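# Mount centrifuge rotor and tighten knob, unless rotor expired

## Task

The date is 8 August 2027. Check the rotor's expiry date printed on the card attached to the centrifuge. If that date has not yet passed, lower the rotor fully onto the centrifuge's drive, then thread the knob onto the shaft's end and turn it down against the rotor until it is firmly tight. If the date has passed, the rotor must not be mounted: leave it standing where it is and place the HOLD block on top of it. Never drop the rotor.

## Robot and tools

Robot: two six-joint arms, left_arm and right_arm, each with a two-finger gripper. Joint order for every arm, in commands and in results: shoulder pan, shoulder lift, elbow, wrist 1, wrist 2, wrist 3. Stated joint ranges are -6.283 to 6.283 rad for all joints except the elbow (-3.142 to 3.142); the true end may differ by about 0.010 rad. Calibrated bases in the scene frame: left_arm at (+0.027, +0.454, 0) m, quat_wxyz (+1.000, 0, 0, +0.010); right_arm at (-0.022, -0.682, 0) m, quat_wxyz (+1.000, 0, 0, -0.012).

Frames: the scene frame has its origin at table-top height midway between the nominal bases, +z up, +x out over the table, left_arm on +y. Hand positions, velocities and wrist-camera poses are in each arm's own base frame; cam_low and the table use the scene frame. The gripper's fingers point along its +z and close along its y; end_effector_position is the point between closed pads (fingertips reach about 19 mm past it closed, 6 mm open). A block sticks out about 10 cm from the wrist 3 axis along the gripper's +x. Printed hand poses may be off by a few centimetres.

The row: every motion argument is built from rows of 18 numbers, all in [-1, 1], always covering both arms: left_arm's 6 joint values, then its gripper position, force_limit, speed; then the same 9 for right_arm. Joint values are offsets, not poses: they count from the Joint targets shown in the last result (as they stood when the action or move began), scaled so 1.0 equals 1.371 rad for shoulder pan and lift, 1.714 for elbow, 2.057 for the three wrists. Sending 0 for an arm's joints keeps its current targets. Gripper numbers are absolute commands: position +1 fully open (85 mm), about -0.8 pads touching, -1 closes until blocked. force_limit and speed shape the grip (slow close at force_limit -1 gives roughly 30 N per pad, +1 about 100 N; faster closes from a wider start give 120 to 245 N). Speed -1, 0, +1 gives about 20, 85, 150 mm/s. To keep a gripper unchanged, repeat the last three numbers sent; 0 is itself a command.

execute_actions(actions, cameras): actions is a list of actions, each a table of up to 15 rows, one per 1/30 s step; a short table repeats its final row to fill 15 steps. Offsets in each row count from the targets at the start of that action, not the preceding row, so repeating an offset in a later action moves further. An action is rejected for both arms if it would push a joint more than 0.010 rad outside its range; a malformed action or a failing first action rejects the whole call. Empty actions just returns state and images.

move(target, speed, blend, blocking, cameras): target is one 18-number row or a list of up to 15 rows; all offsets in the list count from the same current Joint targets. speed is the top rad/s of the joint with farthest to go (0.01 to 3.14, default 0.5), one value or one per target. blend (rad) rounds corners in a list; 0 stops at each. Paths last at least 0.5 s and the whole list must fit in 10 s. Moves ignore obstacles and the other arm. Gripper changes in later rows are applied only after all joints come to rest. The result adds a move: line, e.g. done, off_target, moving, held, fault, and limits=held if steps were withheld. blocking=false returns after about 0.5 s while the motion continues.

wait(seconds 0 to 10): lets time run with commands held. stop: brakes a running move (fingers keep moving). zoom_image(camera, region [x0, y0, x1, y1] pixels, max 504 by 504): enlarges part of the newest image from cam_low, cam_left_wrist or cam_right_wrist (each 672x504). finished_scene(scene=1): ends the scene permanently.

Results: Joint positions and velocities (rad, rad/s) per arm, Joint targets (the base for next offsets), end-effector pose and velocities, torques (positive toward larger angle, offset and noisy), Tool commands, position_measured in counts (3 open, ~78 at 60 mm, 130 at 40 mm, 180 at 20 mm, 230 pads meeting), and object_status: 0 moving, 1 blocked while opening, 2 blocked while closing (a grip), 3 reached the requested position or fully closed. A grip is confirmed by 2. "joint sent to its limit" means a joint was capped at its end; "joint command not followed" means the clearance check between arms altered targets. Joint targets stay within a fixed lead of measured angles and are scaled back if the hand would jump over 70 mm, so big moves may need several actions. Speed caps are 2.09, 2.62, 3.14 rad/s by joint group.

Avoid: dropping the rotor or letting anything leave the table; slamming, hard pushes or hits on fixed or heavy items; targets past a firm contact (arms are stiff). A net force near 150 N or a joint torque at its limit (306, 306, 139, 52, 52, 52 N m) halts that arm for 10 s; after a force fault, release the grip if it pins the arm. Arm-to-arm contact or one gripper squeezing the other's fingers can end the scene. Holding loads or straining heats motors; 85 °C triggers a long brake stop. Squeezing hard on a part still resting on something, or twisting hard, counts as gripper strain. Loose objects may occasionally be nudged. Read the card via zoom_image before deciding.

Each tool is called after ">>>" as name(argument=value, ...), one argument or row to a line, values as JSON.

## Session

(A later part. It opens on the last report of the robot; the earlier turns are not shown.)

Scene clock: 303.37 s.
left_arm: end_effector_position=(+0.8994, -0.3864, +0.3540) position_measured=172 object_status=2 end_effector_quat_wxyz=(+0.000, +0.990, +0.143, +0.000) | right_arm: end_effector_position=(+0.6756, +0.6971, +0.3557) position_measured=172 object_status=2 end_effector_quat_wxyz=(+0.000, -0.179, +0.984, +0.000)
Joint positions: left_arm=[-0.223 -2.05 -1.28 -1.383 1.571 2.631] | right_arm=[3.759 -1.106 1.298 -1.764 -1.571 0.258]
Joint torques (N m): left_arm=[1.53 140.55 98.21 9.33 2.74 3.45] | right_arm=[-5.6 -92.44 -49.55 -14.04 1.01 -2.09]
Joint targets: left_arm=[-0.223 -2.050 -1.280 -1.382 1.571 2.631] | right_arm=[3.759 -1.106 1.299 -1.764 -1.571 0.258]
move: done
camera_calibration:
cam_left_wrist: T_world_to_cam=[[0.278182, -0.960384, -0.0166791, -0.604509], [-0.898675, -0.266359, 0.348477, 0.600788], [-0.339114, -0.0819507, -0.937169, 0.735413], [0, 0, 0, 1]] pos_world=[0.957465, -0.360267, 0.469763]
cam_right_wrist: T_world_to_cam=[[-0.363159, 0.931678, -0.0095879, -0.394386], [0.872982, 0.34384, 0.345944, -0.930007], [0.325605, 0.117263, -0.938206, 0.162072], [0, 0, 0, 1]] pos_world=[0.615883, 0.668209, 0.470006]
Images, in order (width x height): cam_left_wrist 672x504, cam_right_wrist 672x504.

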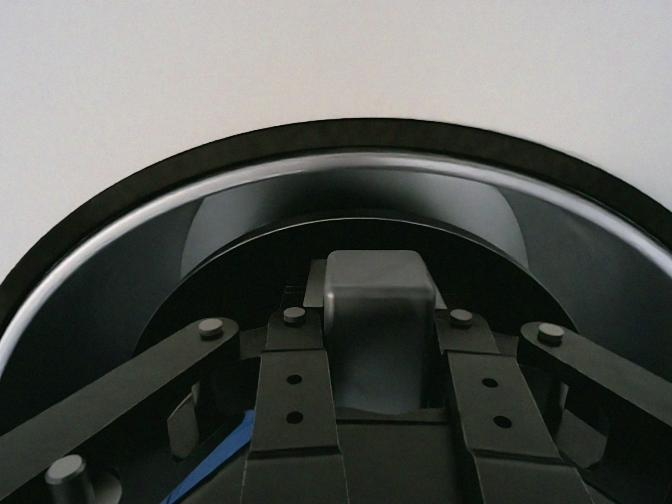

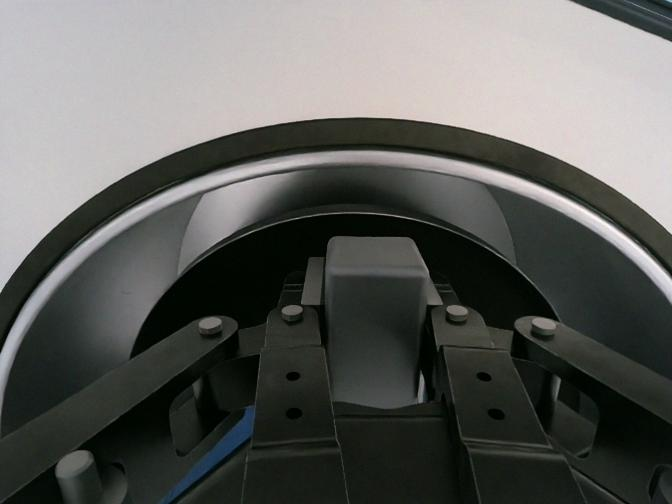

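>>> move(
  target=[0,-0.006700,-0.018045,0.019501,0,0,-1,0.1,-1,0,0.006802,0.018010,-0.019540,0,0,-1,0.1,-1],
  speed=0.04,
  cameras=[],
)

>>> move(
  target=[0,-0.002147,-0.005782,0.006249,0,0,-1,0.1,-1,0,0.002180,0.005771,-0.006261,0,0,-1,0.1,-1],
  speed=0.02,
  cameras=[],
)

Scene clock: 304.93 s.
left_arm: end_effector_position=(+0.8996, -0.3865, +0.3290) position_measured=172 object_status=2 end_effector_quat_wxyz=(+0.000, +0.990, +0.143, +0.000) | right_arm: end_effector_position=(+0.6758, +0.6972, +0.3307) position_measured=172 object_status=2 end_effector_quat_wxyz=(+0.000, -0.179, +0.984, +0.000)
Joint positions: left_arm=[-0.223 -2.06 -1.31 -1.342 1.571 2.631] | right_arm=[3.759 -1.096 1.329 -1.804 -1.571 0.258]
Joint torques (N m): left_arm=[1.89 146.51 100.65 9.47 1.74 2.93] | right_arm=[-5.58 -90.1 -51.26 -18.31 -0.54 -0.06]
Joint targets: left_arm=[-0.223 -2.060 -1.311 -1.342 1.571 2.631] | right_arm=[3.759 -1.096 1.329 -1.804 -1.571 0.258]
move: done
No camera images: "cameras" was empty.

Scene clock: 305.83 s.
left_arm: end_effector_position=(+0.8995, -0.3865, +0.3210) position_measured=172 object_status=2 end_effector_quat_wxyz=(+0.000, +0.990, +0.143, +0.000) | right_arm: end_effector_position=(+0.6757, +0.6972, +0.3227) position_measured=172 object_status=2 end_effector_quat_wxyz=(+0.000, -0.179, +0.984, +0.000)
Joint positions: left_arm=[-0.223 -2.063 -1.32 -1.33 1.571 2.631] | right_arm=[3.759 -1.093 1.339 -1.817 -1.571 0.258]
Joint torques (N m): left_arm=[2.61 143.46 97.37 9.52 1.07 2.74] | right_arm=[-5.83 -92.03 -49.56 -16.04 -1.25 1.41]
Joint targets: left_arm=[-0.223 -2.063 -1.321 -1.329 1.571 2.631] | right_arm=[3.759 -1.093 1.339 -1.817 -1.571 0.258]
move: done
No camera images: "cameras" was empty.

>>> move(
  target=[0,-0.000762,-0.002053,0.002219,0,0,-1,0.1,-1,0,0.000774,0.002049,-0.002223,0,0,-1,0.1,-1],
  speed=0.012,
  cameras=[],
)

>>> move(
  target=[0,-0.000381,-0.001027,0.001110,0,0,-1,0.1,-1,0,0.000387,0.001025,-0.001112,0,0,-1,0.1,-1],
  speed=0.012,
  cameras=[],
)

Scene clock: 306.83 s.
left_arm: end_effector_position=(+0.8995, -0.3864, +0.3181) position_measured=172 object_status=2 end_effector_quat_wxyz=(+0.000, +0.990, +0.143, +0.000) | right_arm: end_effector_position=(+0.6757, +0.6971, +0.3198) position_measured=172 object_status=2 end_effector_quat_wxyz=(+0.000, -0.179, +0.984, +0.000)
Joint positions: left_arm=[-0.223 -2.064 -1.324 -1.325 1.571 2.631] | right_arm=[3.759 -1.092 1.343 -1.822 -1.571 0.258]
Joint torques (N m): left_arm=[3.97 140.62 92.51 8.98 0.34 2.22] | right_arm=[-6.76 -91.45 -49.49 -15.1 -2.23 1.95]
Joint targets: left_arm=[-0.223 -2.064 -1.324 -1.325 1.571 2.631] | right_arm=[3.759 -1.092 1.343 -1.822 -1.571 0.258]
move: done
No camera images: "cameras" was empty.

Scene clock: 307.53 s.
left_arm: end_effector_position=(+0.8994, -0.3864, +0.3166) position_measured=172 object_status=2 end_effector_quat_wxyz=(+0.000, +0.990, +0.143, +0.000) | right_arm: end_effector_position=(+0.6756, +0.6971, +0.3183) position_measured=172 object_status=2 end_effector_quat_wxyz=(+0.000, -0.179, +0.984, +0.000)
Joint positions: left_arm=[-0.223 -2.064 -1.326 -1.323 1.571 2.631] | right_arm=[3.759 -1.092 1.345 -1.824 -1.571 0.258]
Joint torques (N m): left_arm=[3.4 138.92 91.24 7.66 0.37 2.06] | right_arm=[-7.6 -92.43 -48.75 -13.68 -2.69 1.69]
Joint targets: left_arm=[-0.223 -2.064 -1.326 -1.323 1.571 2.631] | right_arm=[3.759 -1.092 1.345 -1.824 -1.571 0.258]
move: done
No camera images: "cameras" was empty.

>>> execute_actions(
  actions=[
    [[0,-0.000127,-0.000342,0.000370,0,0,-1,0.1,-1,0,0.000129,0.000342,-0.000370,0,0,-1,0.1,-1]],
  ],
  cameras=[],
)

>>> execute_actions(
  actions=[
    [[0,-0.000127,-0.000342,0.000370,0,0,-1,0.1,-1,0,0.000129,0.000342,-0.000370,0,0,-1,0.1,-1]],
  ],
  cameras=[],
)

>>> execute_actions(
  actions=[
    [[0,-0.000127,-0.000342,0.000370,0,0,-1,0.1,-1,0,0.000129,0.000342,-0.000370,0,0,-1,0.1,-1]],
  ],
  cameras=[],
)

Scene clock: 308.50 s.
left_arm: end_effector_position=(+0.8994, -0.3864, +0.3161) position_measured=172 object_status=2 end_effector_quat_wxyz=(+0.000, +0.990, +0.143, +0.000) | right_arm: end_effector_position=(+0.6756, +0.6971, +0.3178) position_measured=172 object_status=2 end_effector_quat_wxyz=(+0.000, -0.179, +0.984, +0.000)
Joint positions: left_arm=[-0.223 -2.064 -1.326 -1.322 1.571 2.631] | right_arm=[3.759 -1.092 1.345 -1.825 -1.571 0.258]
Joint torques (N m): left_arm=[2.87 136.16 89.42 7.89 -0.82 1.78] | right_arm=[-7.39 -92.17 -48.18 -13.86 -2.19 1.76]
Joint targets: left_arm=[-0.223 -2.064 -1.326 -1.322 1.571 2.631] | right_arm=[3.759 -1.092 1.345 -1.825 -1.571 0.258]
Step readings (joint positions of left_arm | right_arm):
0: [-0.223 -2.064 -1.326 -1.323 1.571 2.631] | [3.759 -1.092 1.345 -1.824 -1.571 0.258]
1: [-0.223 -2.064 -1.326 -1.323 1.571 2.631] | [3.759 -1.092 1.345 -1.824 -1.571 0.258]
2: [-0.223 -2.064 -1.326 -1.322 1.571 2.631] | [3.759 -1.092 1.345 -1.824 -1.571 0.258]
4: [-0.223 -2.064 -1.326 -1.322 1.571 2.631] | [3.759 -1.092 1.345 -1.825 -1.571 0.258]
8: [-0.223 -2.064 -1.326 -1.322 1.571 2.631] | [3.759 -1.092 1.345 -1.825 -1.571 0.258]
15: [-0.223 -2.064 -1.326 -1.322 1.571 2.631] | [3.759 -1.092 1.345 -1.825 -1.571 0.258]
No camera images: "cameras" was empty.

Scene clock: 309.20 s.
left_arm: end_effector_position=(+0.8994, -0.3864, +0.3157) position_measured=172 object_status=2 end_effector_quat_wxyz=(+0.000, +0.990, +0.143, +0.000) | right_arm: end_effector_position=(+0.6756, +0.6971, +0.3174) position_measured=172 object_status=2 end_effector_quat_wxyz=(+0.000, -0.179, +0.984, +0.000)
Joint positions: left_arm=[-0.223 -2.064 -1.327 -1.321 1.571 2.631] | right_arm=[3.759 -1.091 1.346 -1.826 -1.571 0.258]
Joint torques (N m): left_arm=[3.43 119.69 77.76 7.62 -0.97 1.6] | right_arm=[-6.99 -81.65 -37.54 -12.13 -2.12 1.79]
Joint targets: left_arm=[-0.223 -2.064 -1.327 -1.321 1.571 2.631] | right_arm=[3.759 -1.091 1.346 -1.826 -1.571 0.258]
Step readings (joint positions of left_arm | right_arm):
0: [-0.223 -2.064 -1.326 -1.322 1.571 2.631] | [3.759 -1.092 1.345 -1.825 -1.571 0.258]
1: [-0.223 -2.064 -1.326 -1.322 1.571 2.631] | [3.759 -1.092 1.345 -1.825 -1.571 0.258]
2: [-0.223 -2.064 -1.327 -1.322 1.571 2.631] | [3.759 -1.092 1.345 -1.825 -1.571 0.258]
4: [-0.223 -2.064 -1.327 -1.321 1.571 2.631] | [3.759 -1.092 1.346 -1.825 -1.571 0.258]
8: [-0.223 -2.064 -1.327 -1.321 1.571 2.631] | [3.759 -1.091 1.346 -1.826 -1.571 0.258]
15: [-0.223 -2.064 -1.327 -1.321 1.571 2.631] | [3.759 -1.091 1.346 -1.826 -1.571 0.258]
No camera images: "cameras" was empty.

Scene clock: 309.90 s.
left_arm: end_effector_position=(+0.8994, -0.3864, +0.3152) position_measured=172 object_status=2 end_effector_quat_wxyz=(+0.000, +0.990, +0.143, +0.000) | right_arm: end_effector_position=(+0.6756, +0.6971, +0.3169) position_measured=172 object_status=2 end_effector_quat_wxyz=(+0.000, -0.179, +0.984, +0.000)
Joint positions: left_arm=[-0.223 -2.065 -1.328 -1.32 1.571 2.631] | right_arm=[3.759 -1.091 1.346 -1.827 -1.571 0.258]
Joint torques (N m): left_arm=[2.48 103.33 62.89 6.78 -1.51 1.26] | right_arm=[-6.17 -64.13 -28.48 -10.84 -2.01 1.66]
Joint targets: left_arm=[-0.223 -2.065 -1.328 -1.320 1.571 2.631] | right_arm=[3.759 -1.091 1.346 -1.827 -1.571 0.258]
Step readings (joint positions of left_arm | right_arm):
0: [-0.223 -2.064 -1.327 -1.321 1.571 2.631] | [3.759 -1.091 1.346 -1.826 -1.571 0.258]
1: [-0.223 -2.064 -1.327 -1.321 1.571 2.631] | [3.759 -1.091 1.346 -1.826 -1.571 0.258]
2: [-0.223 -2.065 -1.327 -1.321 1.571 2.631] | [3.759 -1.091 1.346 -1.826 -1.571 0.258]
4: [-0.223 -2.065 -1.327 -1.321 1.571 2.631] | [3.759 -1.091 1.346 -1.826 -1.571 0.258]
8: [-0.223 -2.065 -1.327 -1.320 1.571 2.631] | [3.759 -1.091 1.346 -1.826 -1.571 0.258]
15: [-0.223 -2.065 -1.328 -1.320 1.571 2.631] | [3.759 -1.091 1.346 -1.827 -1.571 0.258]
No camera images: "cameras" was empty.

>>> move(
  target=[
    [0,0,0,0,0,0,-0.1,0.1,-0.6,0,0,0,0,0,0,0.3,-1,-0.6],
    [0,0,0,0,0,0,-0.1,0.1,-0.6,0,-0.010529,-0.027879,0.030247,0,0,0.3,-1,-0.6],
    [0,0,0,0,0,0,-0.1,0.1,-0.6,0,-0.023513,-0.100026,0.099018,0,0,0.3,-1,-0.6],
  ],
  speed=[0.1, 0.12, 0.25],
  blend=[0, 0.01, 0],
)

Scene clock: 320.57 s.
left_arm: end_effector_position=(+0.8994, -0.3864, +0.3152) position_measured=141 object_status=3 end_effector_quat_wxyz=(+0.000, +0.990, +0.143, +0.000) | right_arm: end_effector_position=(+0.6756, +0.6971, +0.4404) position_measured=91 object_status=3 end_effector_quat_wxyz=(+0.000, -0.179, +0.984, +0.000)
Joint positions: left_arm=[-0.223 -2.065 -1.328 -1.32 1.571 2.631] | right_arm=[3.759 -1.123 1.175 -1.623 -1.571 0.258]
Joint torques (N m): left_arm=[1.36 134.37 92.32 2.99 -1.77 -0.44] | right_arm=[-7.4 -84.62 -50.41 -1.77 -0.1 1.79]
Joint targets: left_arm=[-0.223 -2.065 -1.328 -1.320 1.571 2.631] | right_arm=[3.759 -1.123 1.175 -1.623 -1.571 0.258]
move: done
camera_calibration:
cam_left_wrist: T_world_to_cam=[[0.278137, -0.960395, -0.0167957, -0.605067], [-0.898642, -0.266349, 0.348569, 0.614241], [-0.339237, -0.0818566, -0.937133, 0.699187], [0, 0, 0, 1]] pos_world=[0.957465, -0.360267, 0.430963]
cam_right_wrist: T_world_to_cam=[[-0.36314, 0.931685, -0.00964131, -0.393561], [0.873021, 0.343854, 0.34583, -0.959244], [0.32552, 0.117168, -0.938248, 0.241584], [0, 0, 0, 1]] pos_world=[0.615882, 0.668209, 0.554606]

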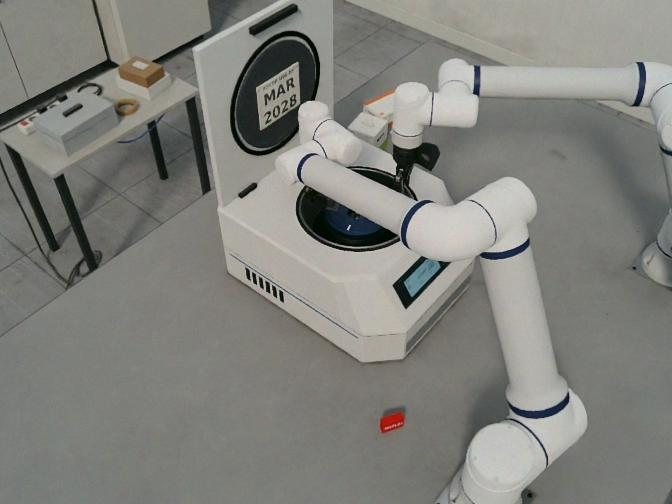

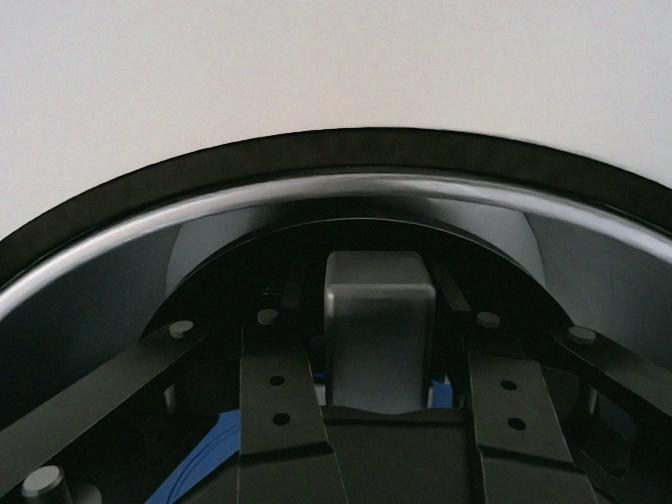

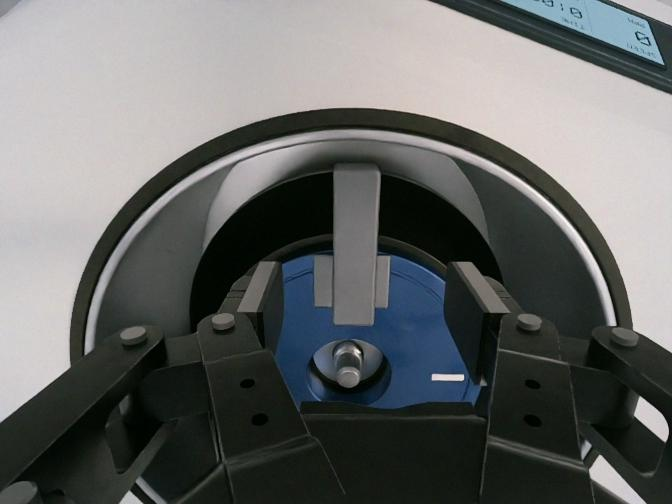

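>>> execute_actions(
  actions=[],
)

Scene clock: 322.13 s.
left_arm: end_effector_position=(+0.8994, -0.3864, +0.3152) position_measured=141 object_status=3 end_effector_quat_wxyz=(+0.000, +0.990, +0.143, +0.000) | right_arm: end_effector_position=(+0.6756, +0.6971, +0.4405) position_measured=91 object_status=3 end_effector_quat_wxyz=(+0.000, -0.179, +0.984, +0.000)
Joint positions: left_arm=[-0.223 -2.065 -1.328 -1.32 1.571 2.631] | right_arm=[3.759 -1.123 1.175 -1.623 -1.571 0.258]
Joint velocities: within noise
Joint torques (N m): left_arm=[2.5 130.81 92.65 2.03 -1.18 -0.93] | right_arm=[-6.46 -84.02 -50.43 -1.22 0.45 1.69]
Motor temperatures (°C): left_arm=[33 33 32 30 36 32] | right_arm=[33 31 29 37 30 38]
Joint targets: left_arm=[-0.223 -2.065 -1.328 -1.320 1.571 2.631] | right_arm=[3.759 -1.123 1.175 -1.623 -1.571 0.258]
Tool commands: left_gripper/position=-0.1 left_gripper/force_limit=+0.1 left_gripper/speed=-0.6 right_gripper/position=+0.3 right_gripper/force_limit=-1.0 right_gripper/speed=-0.6
camera_calibration:
cam_left_wrist: T_world_to_cam=[[0.278137, -0.960395, -0.0167957, -0.605067], [-0.898642, -0.266349, 0.348569, 0.614241], [-0.339237, -0.0818566, -0.937133, 0.699187], [0, 0, 0, 1]] pos_world=[0.957465, -0.360267, 0.430963]
cam_right_wrist: T_world_to_cam=[[-0.363129, 0.931689, -0.00967524, -0.393457], [0.872993, 0.343844, 0.345911, -0.9593], [0.325609, 0.117164, -0.938217, 0.241714], [0, 0, 0, 1]] pos_world=[0.615883, 0.668109, 0.554806]

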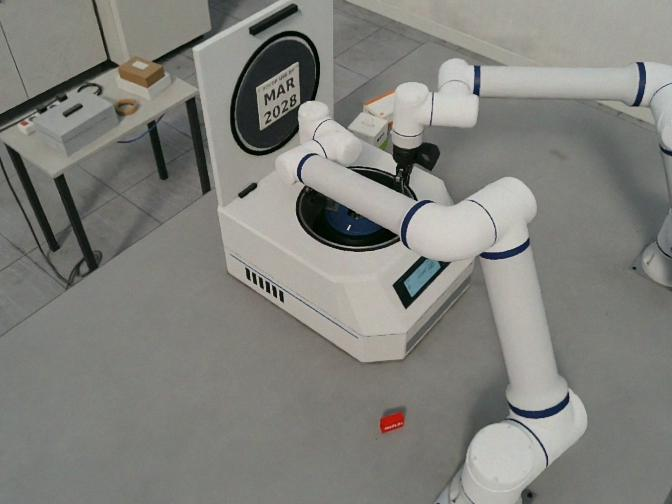

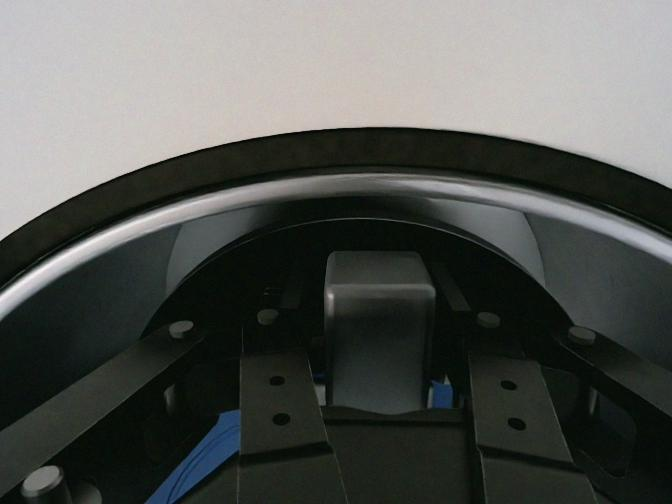

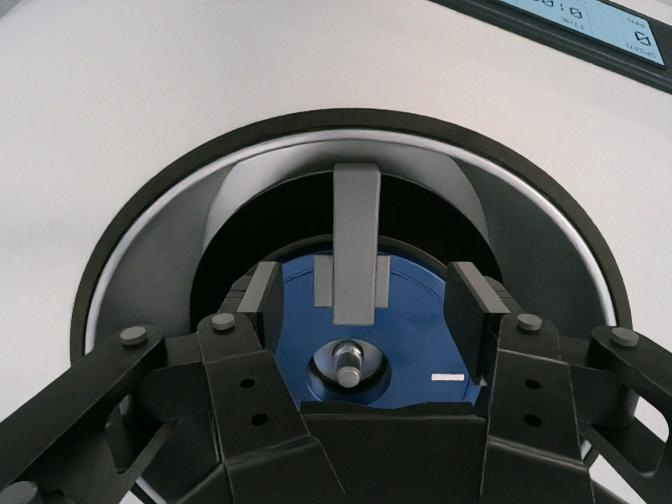

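>>> move(
  target=[
    [0.018730,0.025962,-0.031288,0.008767,0,-0.093138,-0.1,0.1,-0.6,-0.066351,-0.059823,0.079467,-0.026343,0,-0.166667,1,-1,-0.6],
    [0.034931,0.055840,-0.066438,0.018142,0,-0.187891,-0.1,0.1,-0.6,-0.132702,-0.119646,0.158933,-0.052687,0,-0.333333,1,-1,-0.6],
    [0.047839,0.088551,-0.103839,0.027505,0,-0.284924,-0.1,0.1,-0.6,-0.199054,-0.179470,0.2384,-0.07903,0,-0.5,1,-1,-0.6],
    [0.056608,0.122796,-0.141744,0.036265,0,-0.384631,-0.1,0.1,-0.6,-0.265405,-0.239293,0.317867,-0.105373,0,-0.666667,1,-1,-0.6],
    [0.060437,0.157276,-0.178570,0.043969,0,-0.487715,-0.1,0.1,-0.6,-0.331756,-0.299116,0.397333,-0.131717,0,-0.833333,1,-1,-0.6],
    [0.058581,0.190411,-0.212662,0.050291,0,-0.594503,-0.1,0.1,-0.6,-0.398107,-0.358939,0.4768,-0.15806,0,-1.0,1,-1,-0.6],
  ],
  speed=[0.2,0.45,0.6,0.6,0.45,0.25],
  blend=0.015,
)

Scene clock: 332.47 s.
left_arm: end_effector_position=(+0.7619, -0.2891, +0.3157) position_measured=141 object_status=3 end_effector_quat_wxyz=(+0.000, +0.700, +0.714, +0.000) | right_arm: end_effector_position=(+0.6073, +0.2212, +0.3198) position_measured=3 object_status=3 end_effector_quat_wxyz=(+0.000, +0.805, -0.594, +0.000)
Joint positions: left_arm=[-0.143 -1.804 -1.692 -1.217 1.571 1.408] | right_arm=[3.213 -1.616 1.992 -1.948 -1.571 -1.799]
Joint torques (N m): left_arm=[-5.14 103.52 63.44 6.63 2.53 -4.46] | right_arm=[-15.51 -48.51 -29.12 -11.48 1.09 -4.84]
Joint targets: left_arm=[-0.143 -1.804 -1.692 -1.217 1.571 1.408] | right_arm=[3.213 -1.616 1.992 -1.948 -1.571 -1.799]
move: done
camera_calibration:
cam_left_wrist: T_world_to_cam=[[0.999753, 0.0142976, -0.0170321, -0.741387], [0.0193389, -0.93711, 0.348497, -0.376929], [-0.0109783, -0.34874, -0.937155, 0.33381], [0, 0, 0, 1]] pos_world=[0.752157, -0.226211, 0.431563]
cam_right_wrist: T_world_to_cam=[[-0.951672, -0.306959, -0.00982079, 0.65538], [-0.291379, 0.892342, 0.344709, -0.108173], [-0.0970478, 0.330911, -0.938658, 0.416004], [0, 0, 0, 1]] pos_world=[0.63256, 0.160042, 0.43421]

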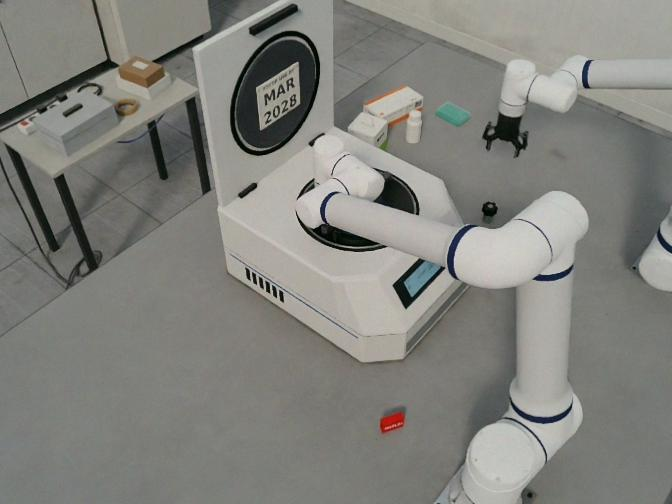

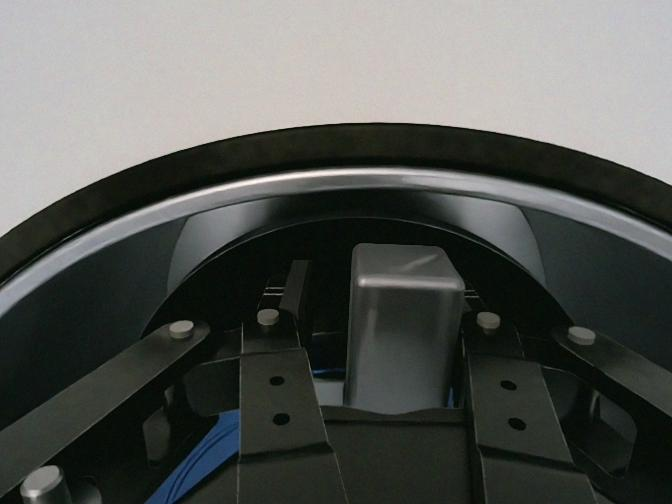

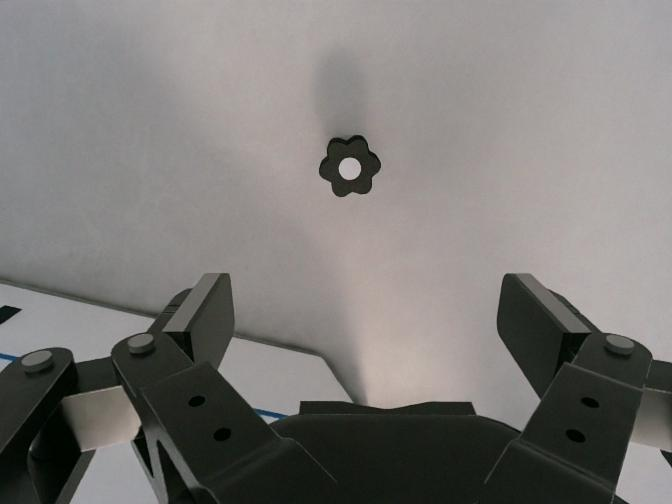

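>>> zoom_image(
  camera="cam_right_wrist",
  region=[270, 90, 430, 210],
)

>>> zoom_image(
  camera="cam_low",
  region=[440, 170, 540, 245],
)

Scaled by 3.150.

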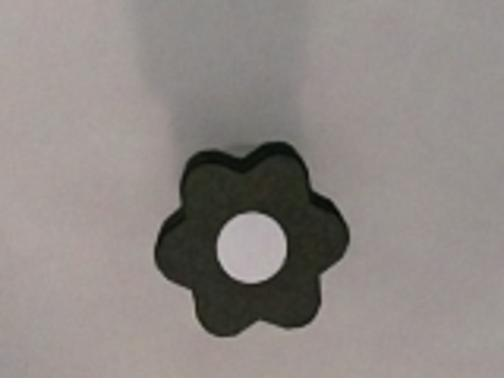

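Scaled by 5.040.

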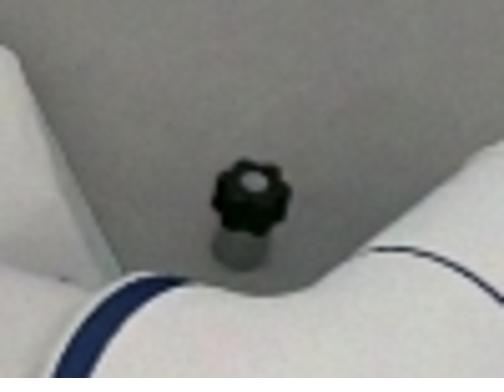

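>>> move(
  target=[0,0,0,0,-0.014584,0,-0.1,0.1,-0.6,0,0,0,0,0,-1.0,1,-1,-0.6],
  speed=1.8,
  cameras=["cam_right_wrist"],
)

Scene clock: 342.67 s.
left_arm: end_effector_position=(+0.7607, -0.2974, +0.3159) position_measured=141 object_status=3 end_effector_quat_wxyz=(+0.009, +0.700, +0.714, -0.012) | right_arm: end_effector_position=(+0.6073, +0.2212, +0.3198) position_measured=3 object_status=3 end_effector_quat_wxyz=(+0.000, +0.924, +0.383, +0.000)
Joint positions: left_arm=[-0.143 -1.804 -1.692 -1.217 1.541 1.408] | right_arm=[3.213 -1.616 1.992 -1.948 -1.571 -3.856]
Joint torques (N m): left_arm=[-6.82 103.82 63.51 4.96 -2.12 -4.26] | right_arm=[-14.53 -48.18 -30.75 -10.98 1.07 -4.39]
Joint targets: left_arm=[-0.143 -1.804 -1.692 -1.217 1.541 1.408] | right_arm=[3.213 -1.616 1.992 -1.948 -1.571 -3.856]
move: done
camera_calibration:
cam_right_wrist: T_world_to_cam=[[0.716113, -0.697931, -0.00868668, -0.271335], [-0.652925, -0.67423, 0.345111, 0.457876], [-0.246721, -0.241467, -0.938522, 0.633428], [0, 0, 0, 1]] pos_world=[0.649545, 0.272293, 0.434111]
Images, in order (width x height): cam_right_wrist 672x504.

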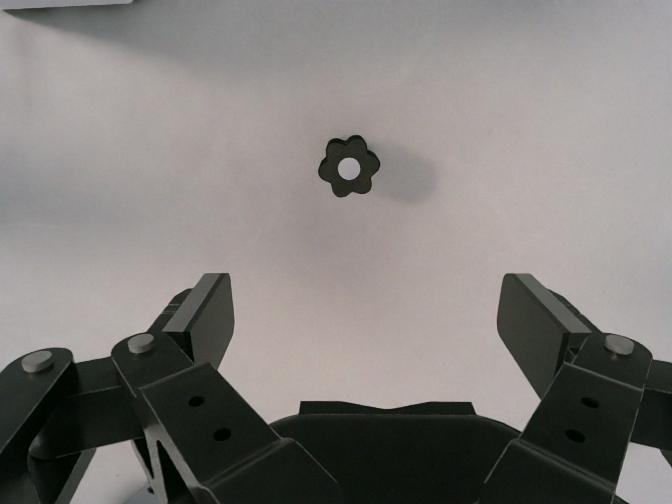

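>>> move(
  target=[
    [0.045691,0.013108,-0.017271,0.005654,-0.070264,0.027770,-0.1,0.1,-0.6,0,0.052576,0.040687,-0.068945,0,-0.293578,1,-1,-0.6],
    [0.090853,0.025339,-0.042051,0.018150,-0.155113,0.055439,-0.1,0.1,-0.6,0,0.103650,0.080212,-0.135920,0,-0.578769,1,-1,-0.6],
    [0.130178,0.034510,-0.069813,0.035171,-0.231476,0.079131,-0.1,0.1,-0.6,0,0.150217,0.116249,-0.196985,0,-0.838795,1,-1,-0.6],
  ],
  speed=0.7,
  blend=0.015,
)

Scene clock: 347.13 s.
left_arm: end_effector_position=(+0.7618, -0.2854, +0.3184) position_measured=141 object_status=3 end_effector_quat_wxyz=(+0.180, +0.672, +0.697, -0.174) | right_arm: end_effector_position=(+0.6077, +0.2212, +0.1201) position_measured=3 object_status=3 end_effector_quat_wxyz=(+0.000, +0.310, +0.951, +0.000)
Joint positions: left_arm=[0.035 -1.756 -1.812 -1.144 1.064 1.571] | right_arm=[3.213 -1.41 2.192 -2.353 -1.571 -5.582]
Joint torques (N m): left_arm=[19.88 97.79 60.61 6.31 -3.52 4.61] | right_arm=[-14.16 -31.41 -21.11 -11.34 0.8 -4.68]
Joint targets: left_arm=[0.035 -1.756 -1.812 -1.144 1.064 1.571] | right_arm=[3.213 -1.410 2.192 -2.353 -1.571 -5.582]
move: done
camera_calibration:
cam_left_wrist: T_world_to_cam=[[0.999666, 0.0227141, -0.0123377, -0.74023], [0.024148, -0.650385, 0.759221, -0.426924], [0.00922081, -0.759265, -0.650716, 0.113904], [0, 0, 0, 1]] pos_world=[0.749242, -0.174368, 0.389115]
cam_right_wrist: T_world_to_cam=[[0.579098, 0.815205, -0.009309, -0.524832], [0.766763, -0.540735, 0.345948, -0.36532], [0.276985, -0.207476, -0.938208, 0.120347], [0, 0, 0, 1]] pos_world=[0.550709, 0.255273, 0.234407]

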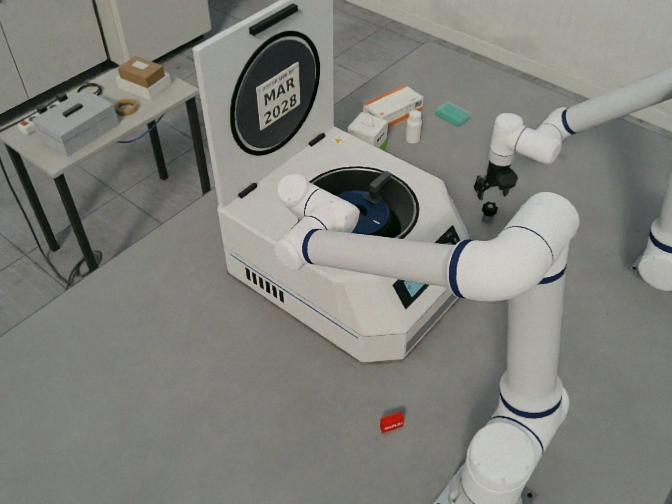

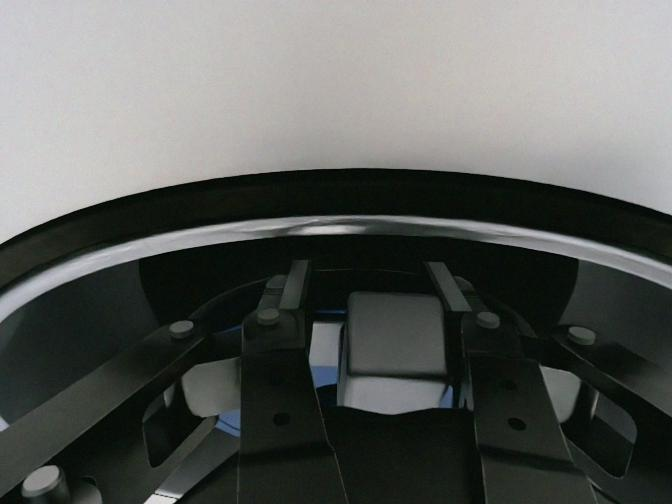

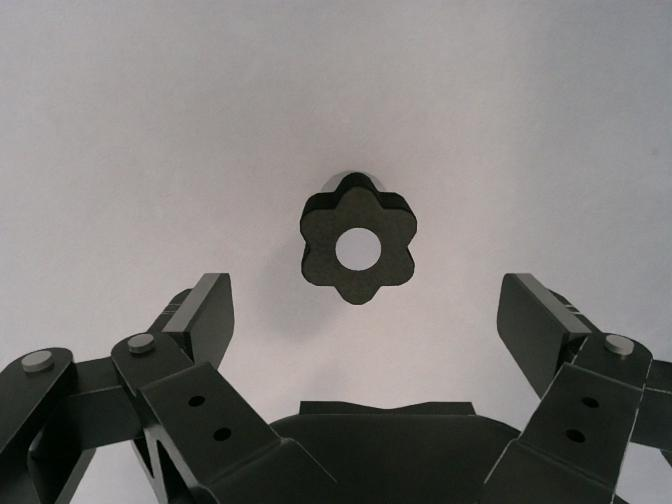

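>>> zoom_image(
  camera="cam_right_wrist",
  region=[270, 150, 450, 320],
)

Scaled by 2.800.

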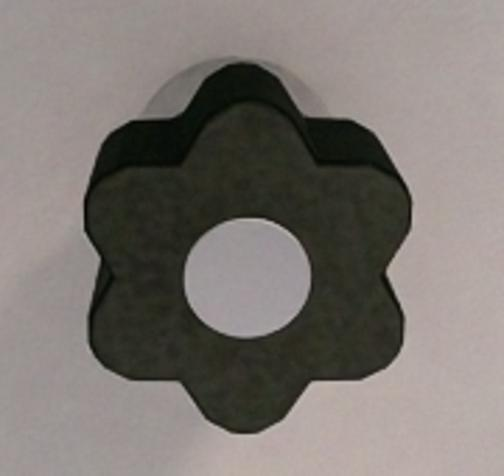

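>>> move(
  target=[
    [0,0,0,0,0,0,-1,-0.1,-1,0,0.077322,0.024050,-0.071575,0,0,1,-1,-0.6],
    [0,0,0,0,0,0,-1,-0.1,-1,0,0.077322,0.024050,-0.071575,0,0,-1,-1,-1],
  ],
  speed=0.25,
)

Scene clock: 354.00 s.
left_arm: end_effector_position=(+0.7618, -0.2854, +0.3184) position_measured=171 object_status=2 end_effector_quat_wxyz=(+0.180, +0.672, +0.697, -0.174) | right_arm: end_effector_position=(+0.6080, +0.2213, +0.0511) position_measured=109 object_status=2 end_effector_quat_wxyz=(+0.000, +0.310, +0.951, +0.000)
Joint positions: left_arm=[0.035 -1.756 -1.812 -1.144 1.064 1.571] | right_arm=[3.213 -1.304 2.233 -2.501 -1.571 -5.582]
Joint torques (N m): left_arm=[1.3 69.29 74.07 1.1 -1.79 -2.34] | right_arm=[-10.79 -35.57 -18.05 -9.53 0.34 -4.53]
Joint targets: left_arm=[0.035 -1.756 -1.812 -1.144 1.064 1.571] | right_arm=[3.213 -1.304 2.233 -2.500 -1.571 -5.582]
move: done
camera_calibration:
cam_left_wrist: T_world_to_cam=[[0.999666, 0.0227132, -0.012338, -0.74023], [0.0241469, -0.650327, 0.75927, -0.426932], [0.00922172, -0.759314, -0.650658, 0.113872], [0, 0, 0, 1]] pos_world=[0.749242, -0.174368, 0.389115]
cam_right_wrist: T_world_to_cam=[[0.578991, 0.81528, -0.00935886, -0.5256], [0.766844, -0.540622, 0.345946, -0.341753], [0.276983, -0.207476, -0.938208, 0.0555288], [0, 0, 0, 1]] pos_world=[0.551008, 0.255273, 0.165407]

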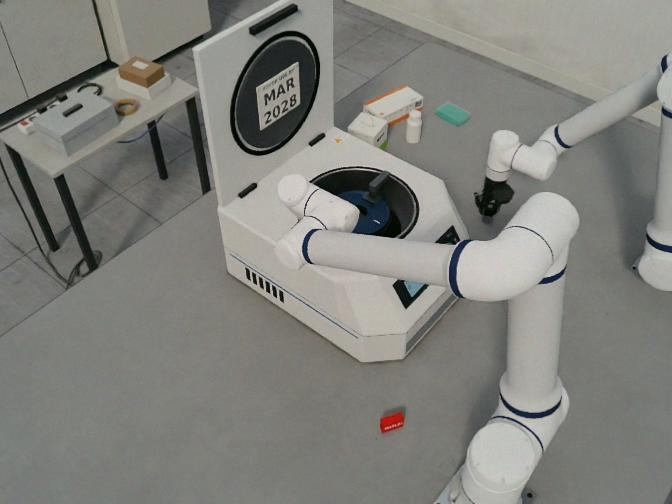

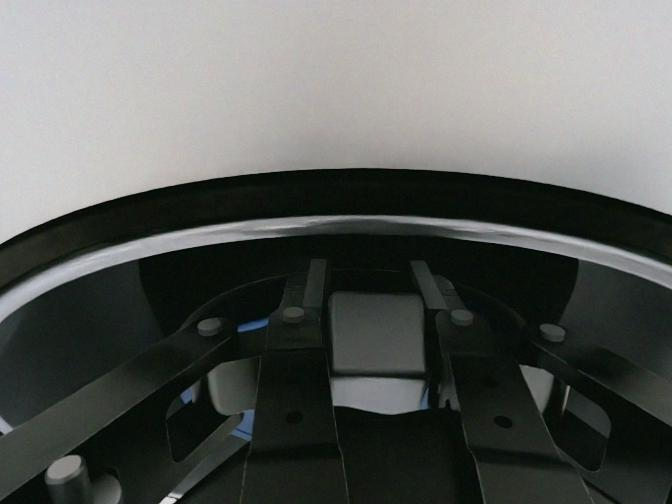

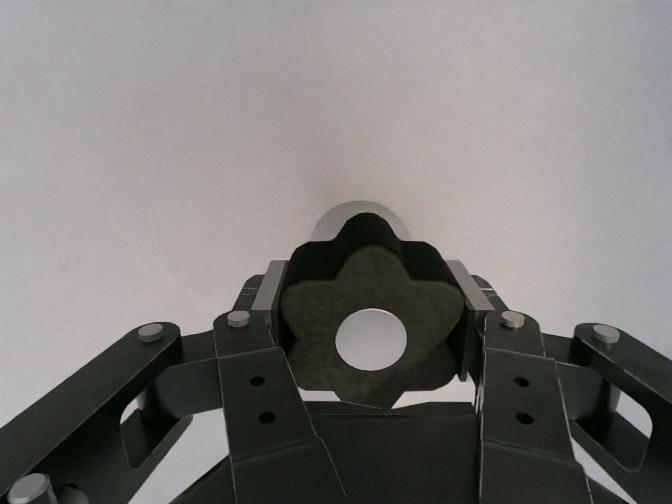

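>>> zoom_image(
  camera="cam_right_wrist",
  region=[220, 180, 530, 430],
)

Scaled by 1.626.

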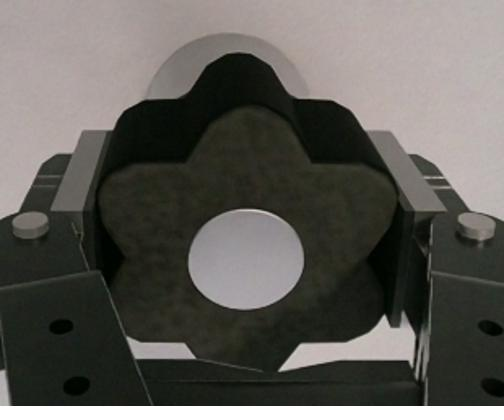

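>>> move(
  target=[
    [0,0,0,0,0,0,-1,-0.1,-1,0,0,0,0,0,0,0.6,-1,-0.3],
    [0,0,0,0,0,0,-1,-0.1,-1,0,0,0,0,0,0.763636,0.6,-1,-0.3],
    [0,0,0,0,0,0,-1,-0.1,-1,0,0,0,0,0,0.763636,-1,-1,-1],
  ],
  speed=1.5,
  cameras=["cam_right_wrist"],
)

Scene clock: 360.03 s.
left_arm: end_effector_position=(+0.7618, -0.2854, +0.3184) position_measured=171 object_status=2 end_effector_quat_wxyz=(+0.180, +0.672, +0.697, -0.174) | right_arm: end_effector_position=(+0.6080, +0.2213, +0.0511) position_measured=95 object_status=2 end_effector_quat_wxyz=(+0.000, +0.891, +0.453, +0.000)
Joint positions: left_arm=[0.035 -1.756 -1.812 -1.144 1.064 1.571] | right_arm=[3.213 -1.304 2.233 -2.5 -1.571 -4.011]
Joint torques (N m): left_arm=[3.47 69.21 86.38 1.46 0.46 -2.78] | right_arm=[-1.08 -41.51 -31.38 -2.35 -0.07 4.75]
Joint targets: left_arm=[0.035 -1.756 -1.812 -1.144 1.064 1.571] | right_arm=[3.213 -1.304 2.233 -2.500 -1.571 -4.011]
move: done
camera_calibration:
cam_right_wrist: T_world_to_cam=[[0.815223, -0.579081, -0.00874093, -0.36073], [-0.54102, -0.766853, 0.345302, 0.503483], [-0.206661, -0.276769, -0.938451, 0.364875], [0, 0, 0, 1]] pos_world=[0.641875, 0.278192, 0.16541]
Images, in order (width x height): cam_right_wrist 672x504.

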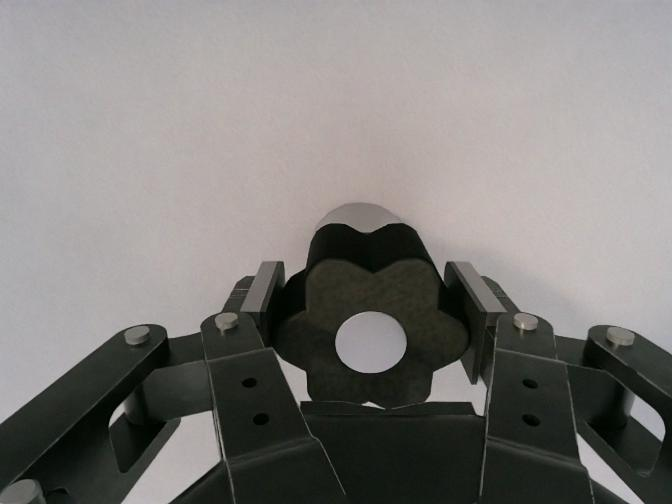

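>>> move(
  target=[
    [0,0,0,0,0,0,-1,-0.1,-1,0,0,0,0,0,0,0.6,-1,-0.3],
    [0,0,0,0,0,0,-1,-0.1,-1,0,0,0,0,0,-0.763636,0.6,-1,-0.3],
    [0,0,0,0,0,0,-1,-0.1,-1,0,0,0,0,0,-0.763636,-1,-1,-1],
  ],
  speed=1.5,
  cameras=["cam_right_wrist"],
)

Scene clock: 363.93 s.
left_arm: end_effector_position=(+0.7618, -0.2853, +0.3184) position_measured=171 object_status=2 end_effector_quat_wxyz=(+0.180, +0.672, +0.697, -0.174) | right_arm: end_effector_position=(+0.6080, +0.2213, +0.0512) position_measured=109 object_status=0 end_effector_quat_wxyz=(+0.000, +0.310, +0.951, +0.000)
Joint positions: left_arm=[0.035 -1.756 -1.812 -1.144 1.064 1.571] | right_arm=[3.213 -1.304 2.233 -2.5 -1.571 -5.582]
Joint torques (N m): left_arm=[1.72 69.91 84.08 1.1 1 -2.28] | right_arm=[5.09 -45.36 -30.42 -2.18 -0.42 -4.69]
Joint targets: left_arm=[0.035 -1.756 -1.812 -1.144 1.064 1.571] | right_arm=[3.213 -1.304 2.233 -2.500 -1.571 -5.582]
move: done
camera_calibration:
cam_right_wrist: T_world_to_cam=[[0.578991, 0.81528, -0.00935886, -0.5256], [0.766844, -0.540622, 0.345946, -0.341753], [0.276983, -0.207476, -0.938208, 0.0555288], [0, 0, 0, 1]] pos_world=[0.551008, 0.255273, 0.165407]
Images, in order (width x height): cam_right_wrist 672x504.

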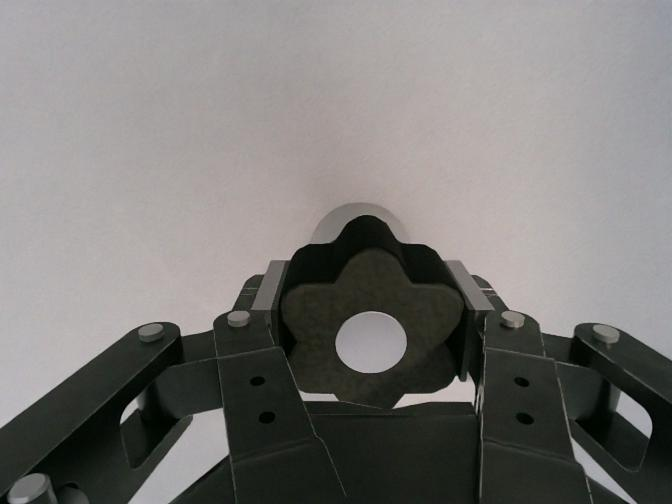

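>>> move(
  target=[
    [0,0,0,0,0,0,-1,-0.1,-1,0,-0.077322,-0.024050,0.071575,0,0,-1,-1,-1],
    [0,0,0,0,0,0,-1,-0.1,-1,0,-0.267161,-0.238314,0.376640,0,0,-1,-1,-1],
    [0,0,0,0,0,0,-1,-0.1,-1,0.372705,0.331802,-0.933228,0.556467,0,0,-1,-1,-1],
  ],
  speed=[0.4,0.7,0.9],
  blend=[0.05,0.15,0],
)

Scene clock: 368.23 s.
left_arm: end_effector_position=(+0.7618, -0.2853, +0.3184) position_measured=171 object_status=2 end_effector_quat_wxyz=(+0.180, +0.672, +0.697, -0.174) | right_arm: end_effector_position=(+0.8064, +0.7435, +0.4991) position_measured=109 object_status=2 end_effector_quat_wxyz=(+0.000, +0.059, +0.998, +0.000)
Joint positions: left_arm=[0.035 -1.756 -1.812 -1.144 1.064 1.571] | right_arm=[3.724 -0.849 0.633 -1.356 -1.571 -5.582]
Joint torques (N m): left_arm=[-0.78 71.44 85.58 1.7 0.75 -2.19] | right_arm=[8.2 -80.99 -51.63 -1.66 -0.44 -3.33]
Joint targets: left_arm=[0.035 -1.756 -1.812 -1.144 1.064 1.571] | right_arm=[3.724 -0.849 0.633 -1.356 -1.571 -5.582]
move: done
camera_calibration:
cam_left_wrist: T_world_to_cam=[[0.999666, 0.0227132, -0.012338, -0.74023], [0.0241469, -0.650327, 0.75927, -0.426932], [0.00922172, -0.759314, -0.650658, 0.113872], [0, 0, 0, 1]] pos_world=[0.749242, -0.174368, 0.389115]
cam_right_wrist: T_world_to_cam=[[0.106193, 0.994302, -0.00929675, -0.813848], [0.933299, -0.0964433, 0.345908, -0.83099], [0.34304, -0.0454096, -0.938222, 0.355488], [0, 0, 0, 1]] pos_world=[0.74004, 0.74521, 0.613407]

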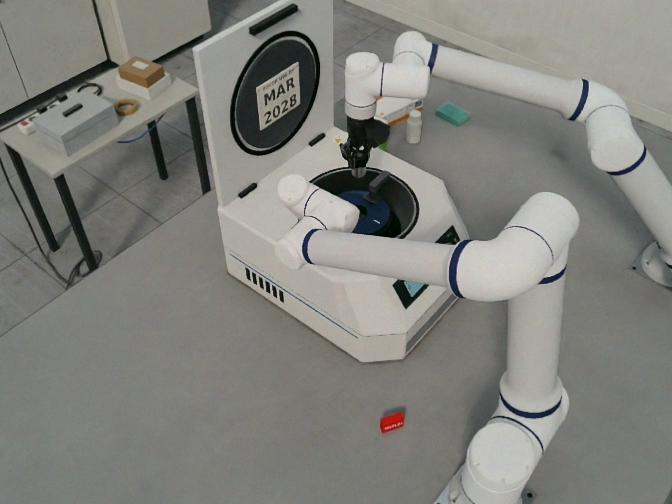

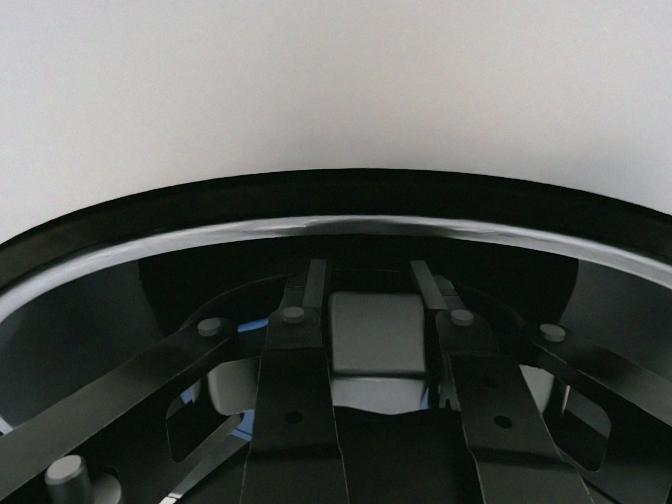

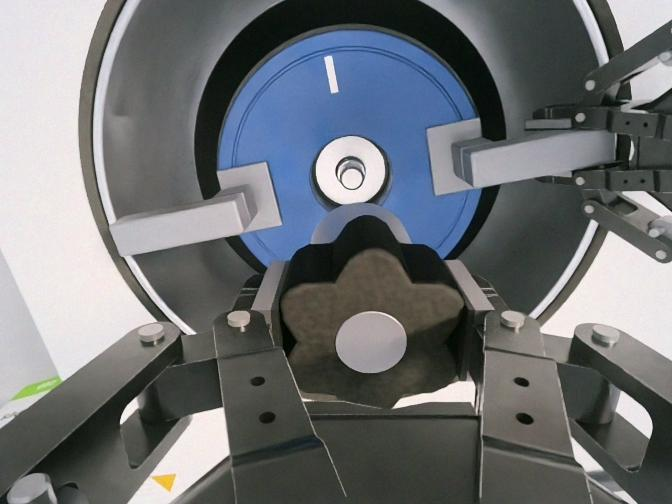

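>>> zoom_image(
  camera="cam_right_wrist",
  region=[300, 125, 400, 215],
)

Scaled by 5.040.

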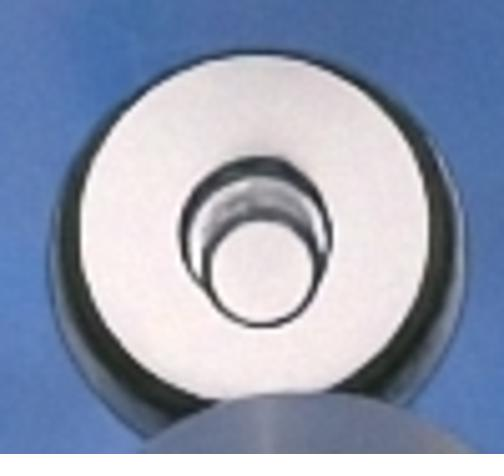

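>>> move(
  target=[0,0,0,0,0,0,-1,-0.1,-1,0,0,0,0,0,1.0,-1,-1,-1],
  speed=1.8,
  cameras=["cam_right_wrist"],
)

>>> zoom_image(
  camera="cam_right_wrist",
  region=[300, 125, 400, 215],
)

Scene clock: 370.70 s.
left_arm: end_effector_position=(+0.7618, -0.2853, +0.3184) position_measured=171 object_status=2 end_effector_quat_wxyz=(+0.180, +0.672, +0.697, -0.174) | right_arm: end_effector_position=(+0.8064, +0.7436, +0.4991) position_measured=109 object_status=2 end_effector_quat_wxyz=(+0.000, +0.886, +0.464, +0.000)
Joint positions: left_arm=[0.035 -1.756 -1.812 -1.144 1.064 1.571] | right_arm=[3.724 -0.849 0.633 -1.356 -1.571 -3.525]
Joint torques (N m): left_arm=[-1.9 69.77 85.45 1.28 0.83 -2.03] | right_arm=[7.09 -81.17 -52.06 -2.48 -0.95 5.06]
Joint targets: left_arm=[0.035 -1.756 -1.812 -1.144 1.064 1.571] | right_arm=[3.724 -0.849 0.633 -1.356 -1.571 -3.525]
move: done
camera_calibration:
cam_right_wrist: T_world_to_cam=[[0.829483, -0.558463, -0.00873213, -0.242902], [-0.521712, -0.780291, 0.34491, 0.851376], [-0.199433, -0.281541, -0.938595, 0.968661], [0, 0, 0, 1]] pos_world=[0.838839, 0.801387, 0.613412]
Images, in order (width x height): cam_right_wrist 672x504.

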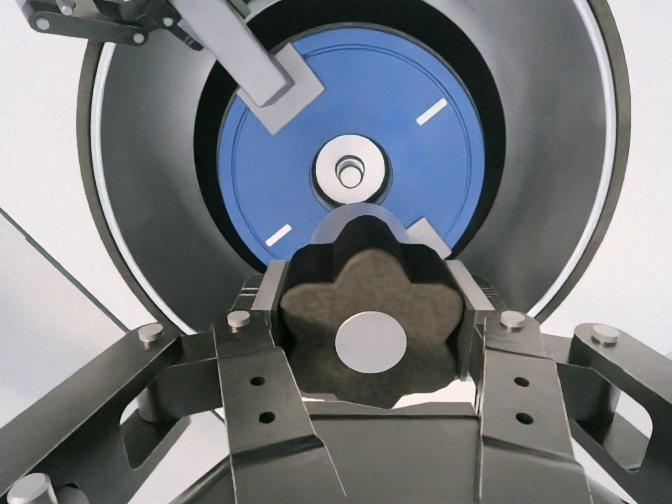

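Scaled by 5.040.

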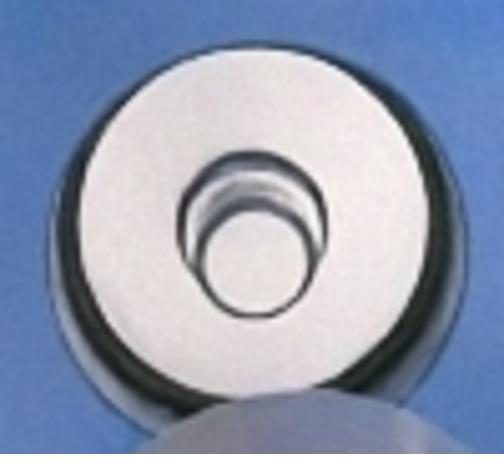

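>>> move(
  target=[0,0,0,0,0,0,-1,-0.1,-1,0,-0.018519,0.107779,-0.077464,0,0,-1,-1,-1],
  speed=0.3,
  cameras=["cam_right_wrist"],
)

>>> zoom_image(
  camera="cam_right_wrist",
  region=[310, 160, 390, 225],
)

Scene clock: 373.10 s.
left_arm: end_effector_position=(+0.7618, -0.2853, +0.3184) position_measured=171 object_status=2 end_effector_quat_wxyz=(+0.180, +0.672, +0.697, -0.174) | right_arm: end_effector_position=(+0.8068, +0.7438, +0.4193) position_measured=109 object_status=2 end_effector_quat_wxyz=(+0.000, +0.886, +0.464, +0.000)
Joint positions: left_arm=[0.035 -1.756 -1.812 -1.144 1.064 1.571] | right_arm=[3.724 -0.874 0.818 -1.515 -1.571 -3.525]
Joint torques (N m): left_arm=[-0.43 70.72 86.53 1.19 0.41 -1.77] | right_arm=[7.31 -102 -33.55 -12.45 -1.03 4.43]
Joint targets: left_arm=[0.035 -1.756 -1.812 -1.144 1.064 1.571] | right_arm=[3.724 -0.874 0.818 -1.515 -1.571 -3.525]
move: done
camera_calibration:
cam_right_wrist: T_world_to_cam=[[0.829394, -0.558595, -0.00876013, -0.243624], [-0.521818, -0.780198, 0.34496, 0.879251], [-0.199528, -0.281537, -0.938576, 0.893963], [0, 0, 0, 1]] pos_world=[0.839239, 0.801586, 0.533611]
Images, in order (width x height): cam_right_wrist 672x504.

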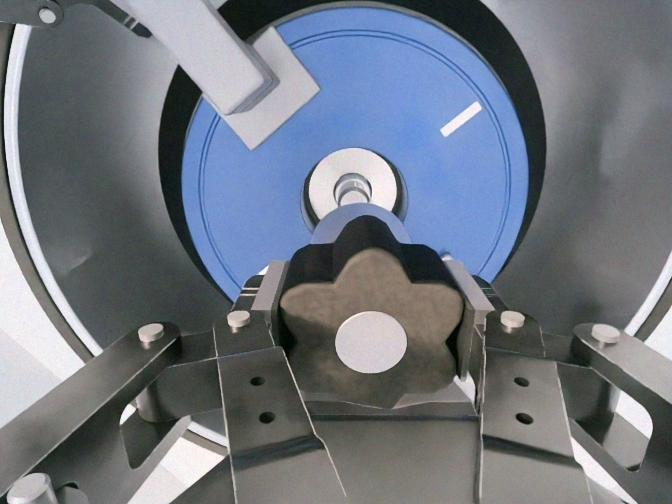

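Scaled by 6.300.

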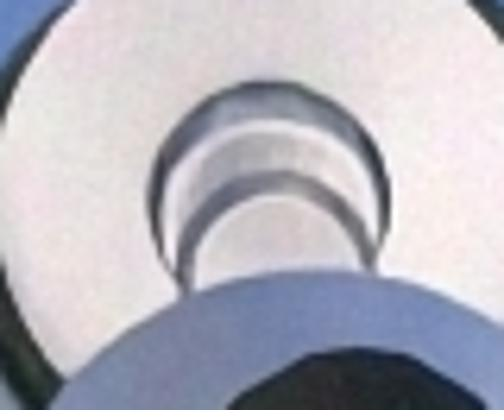

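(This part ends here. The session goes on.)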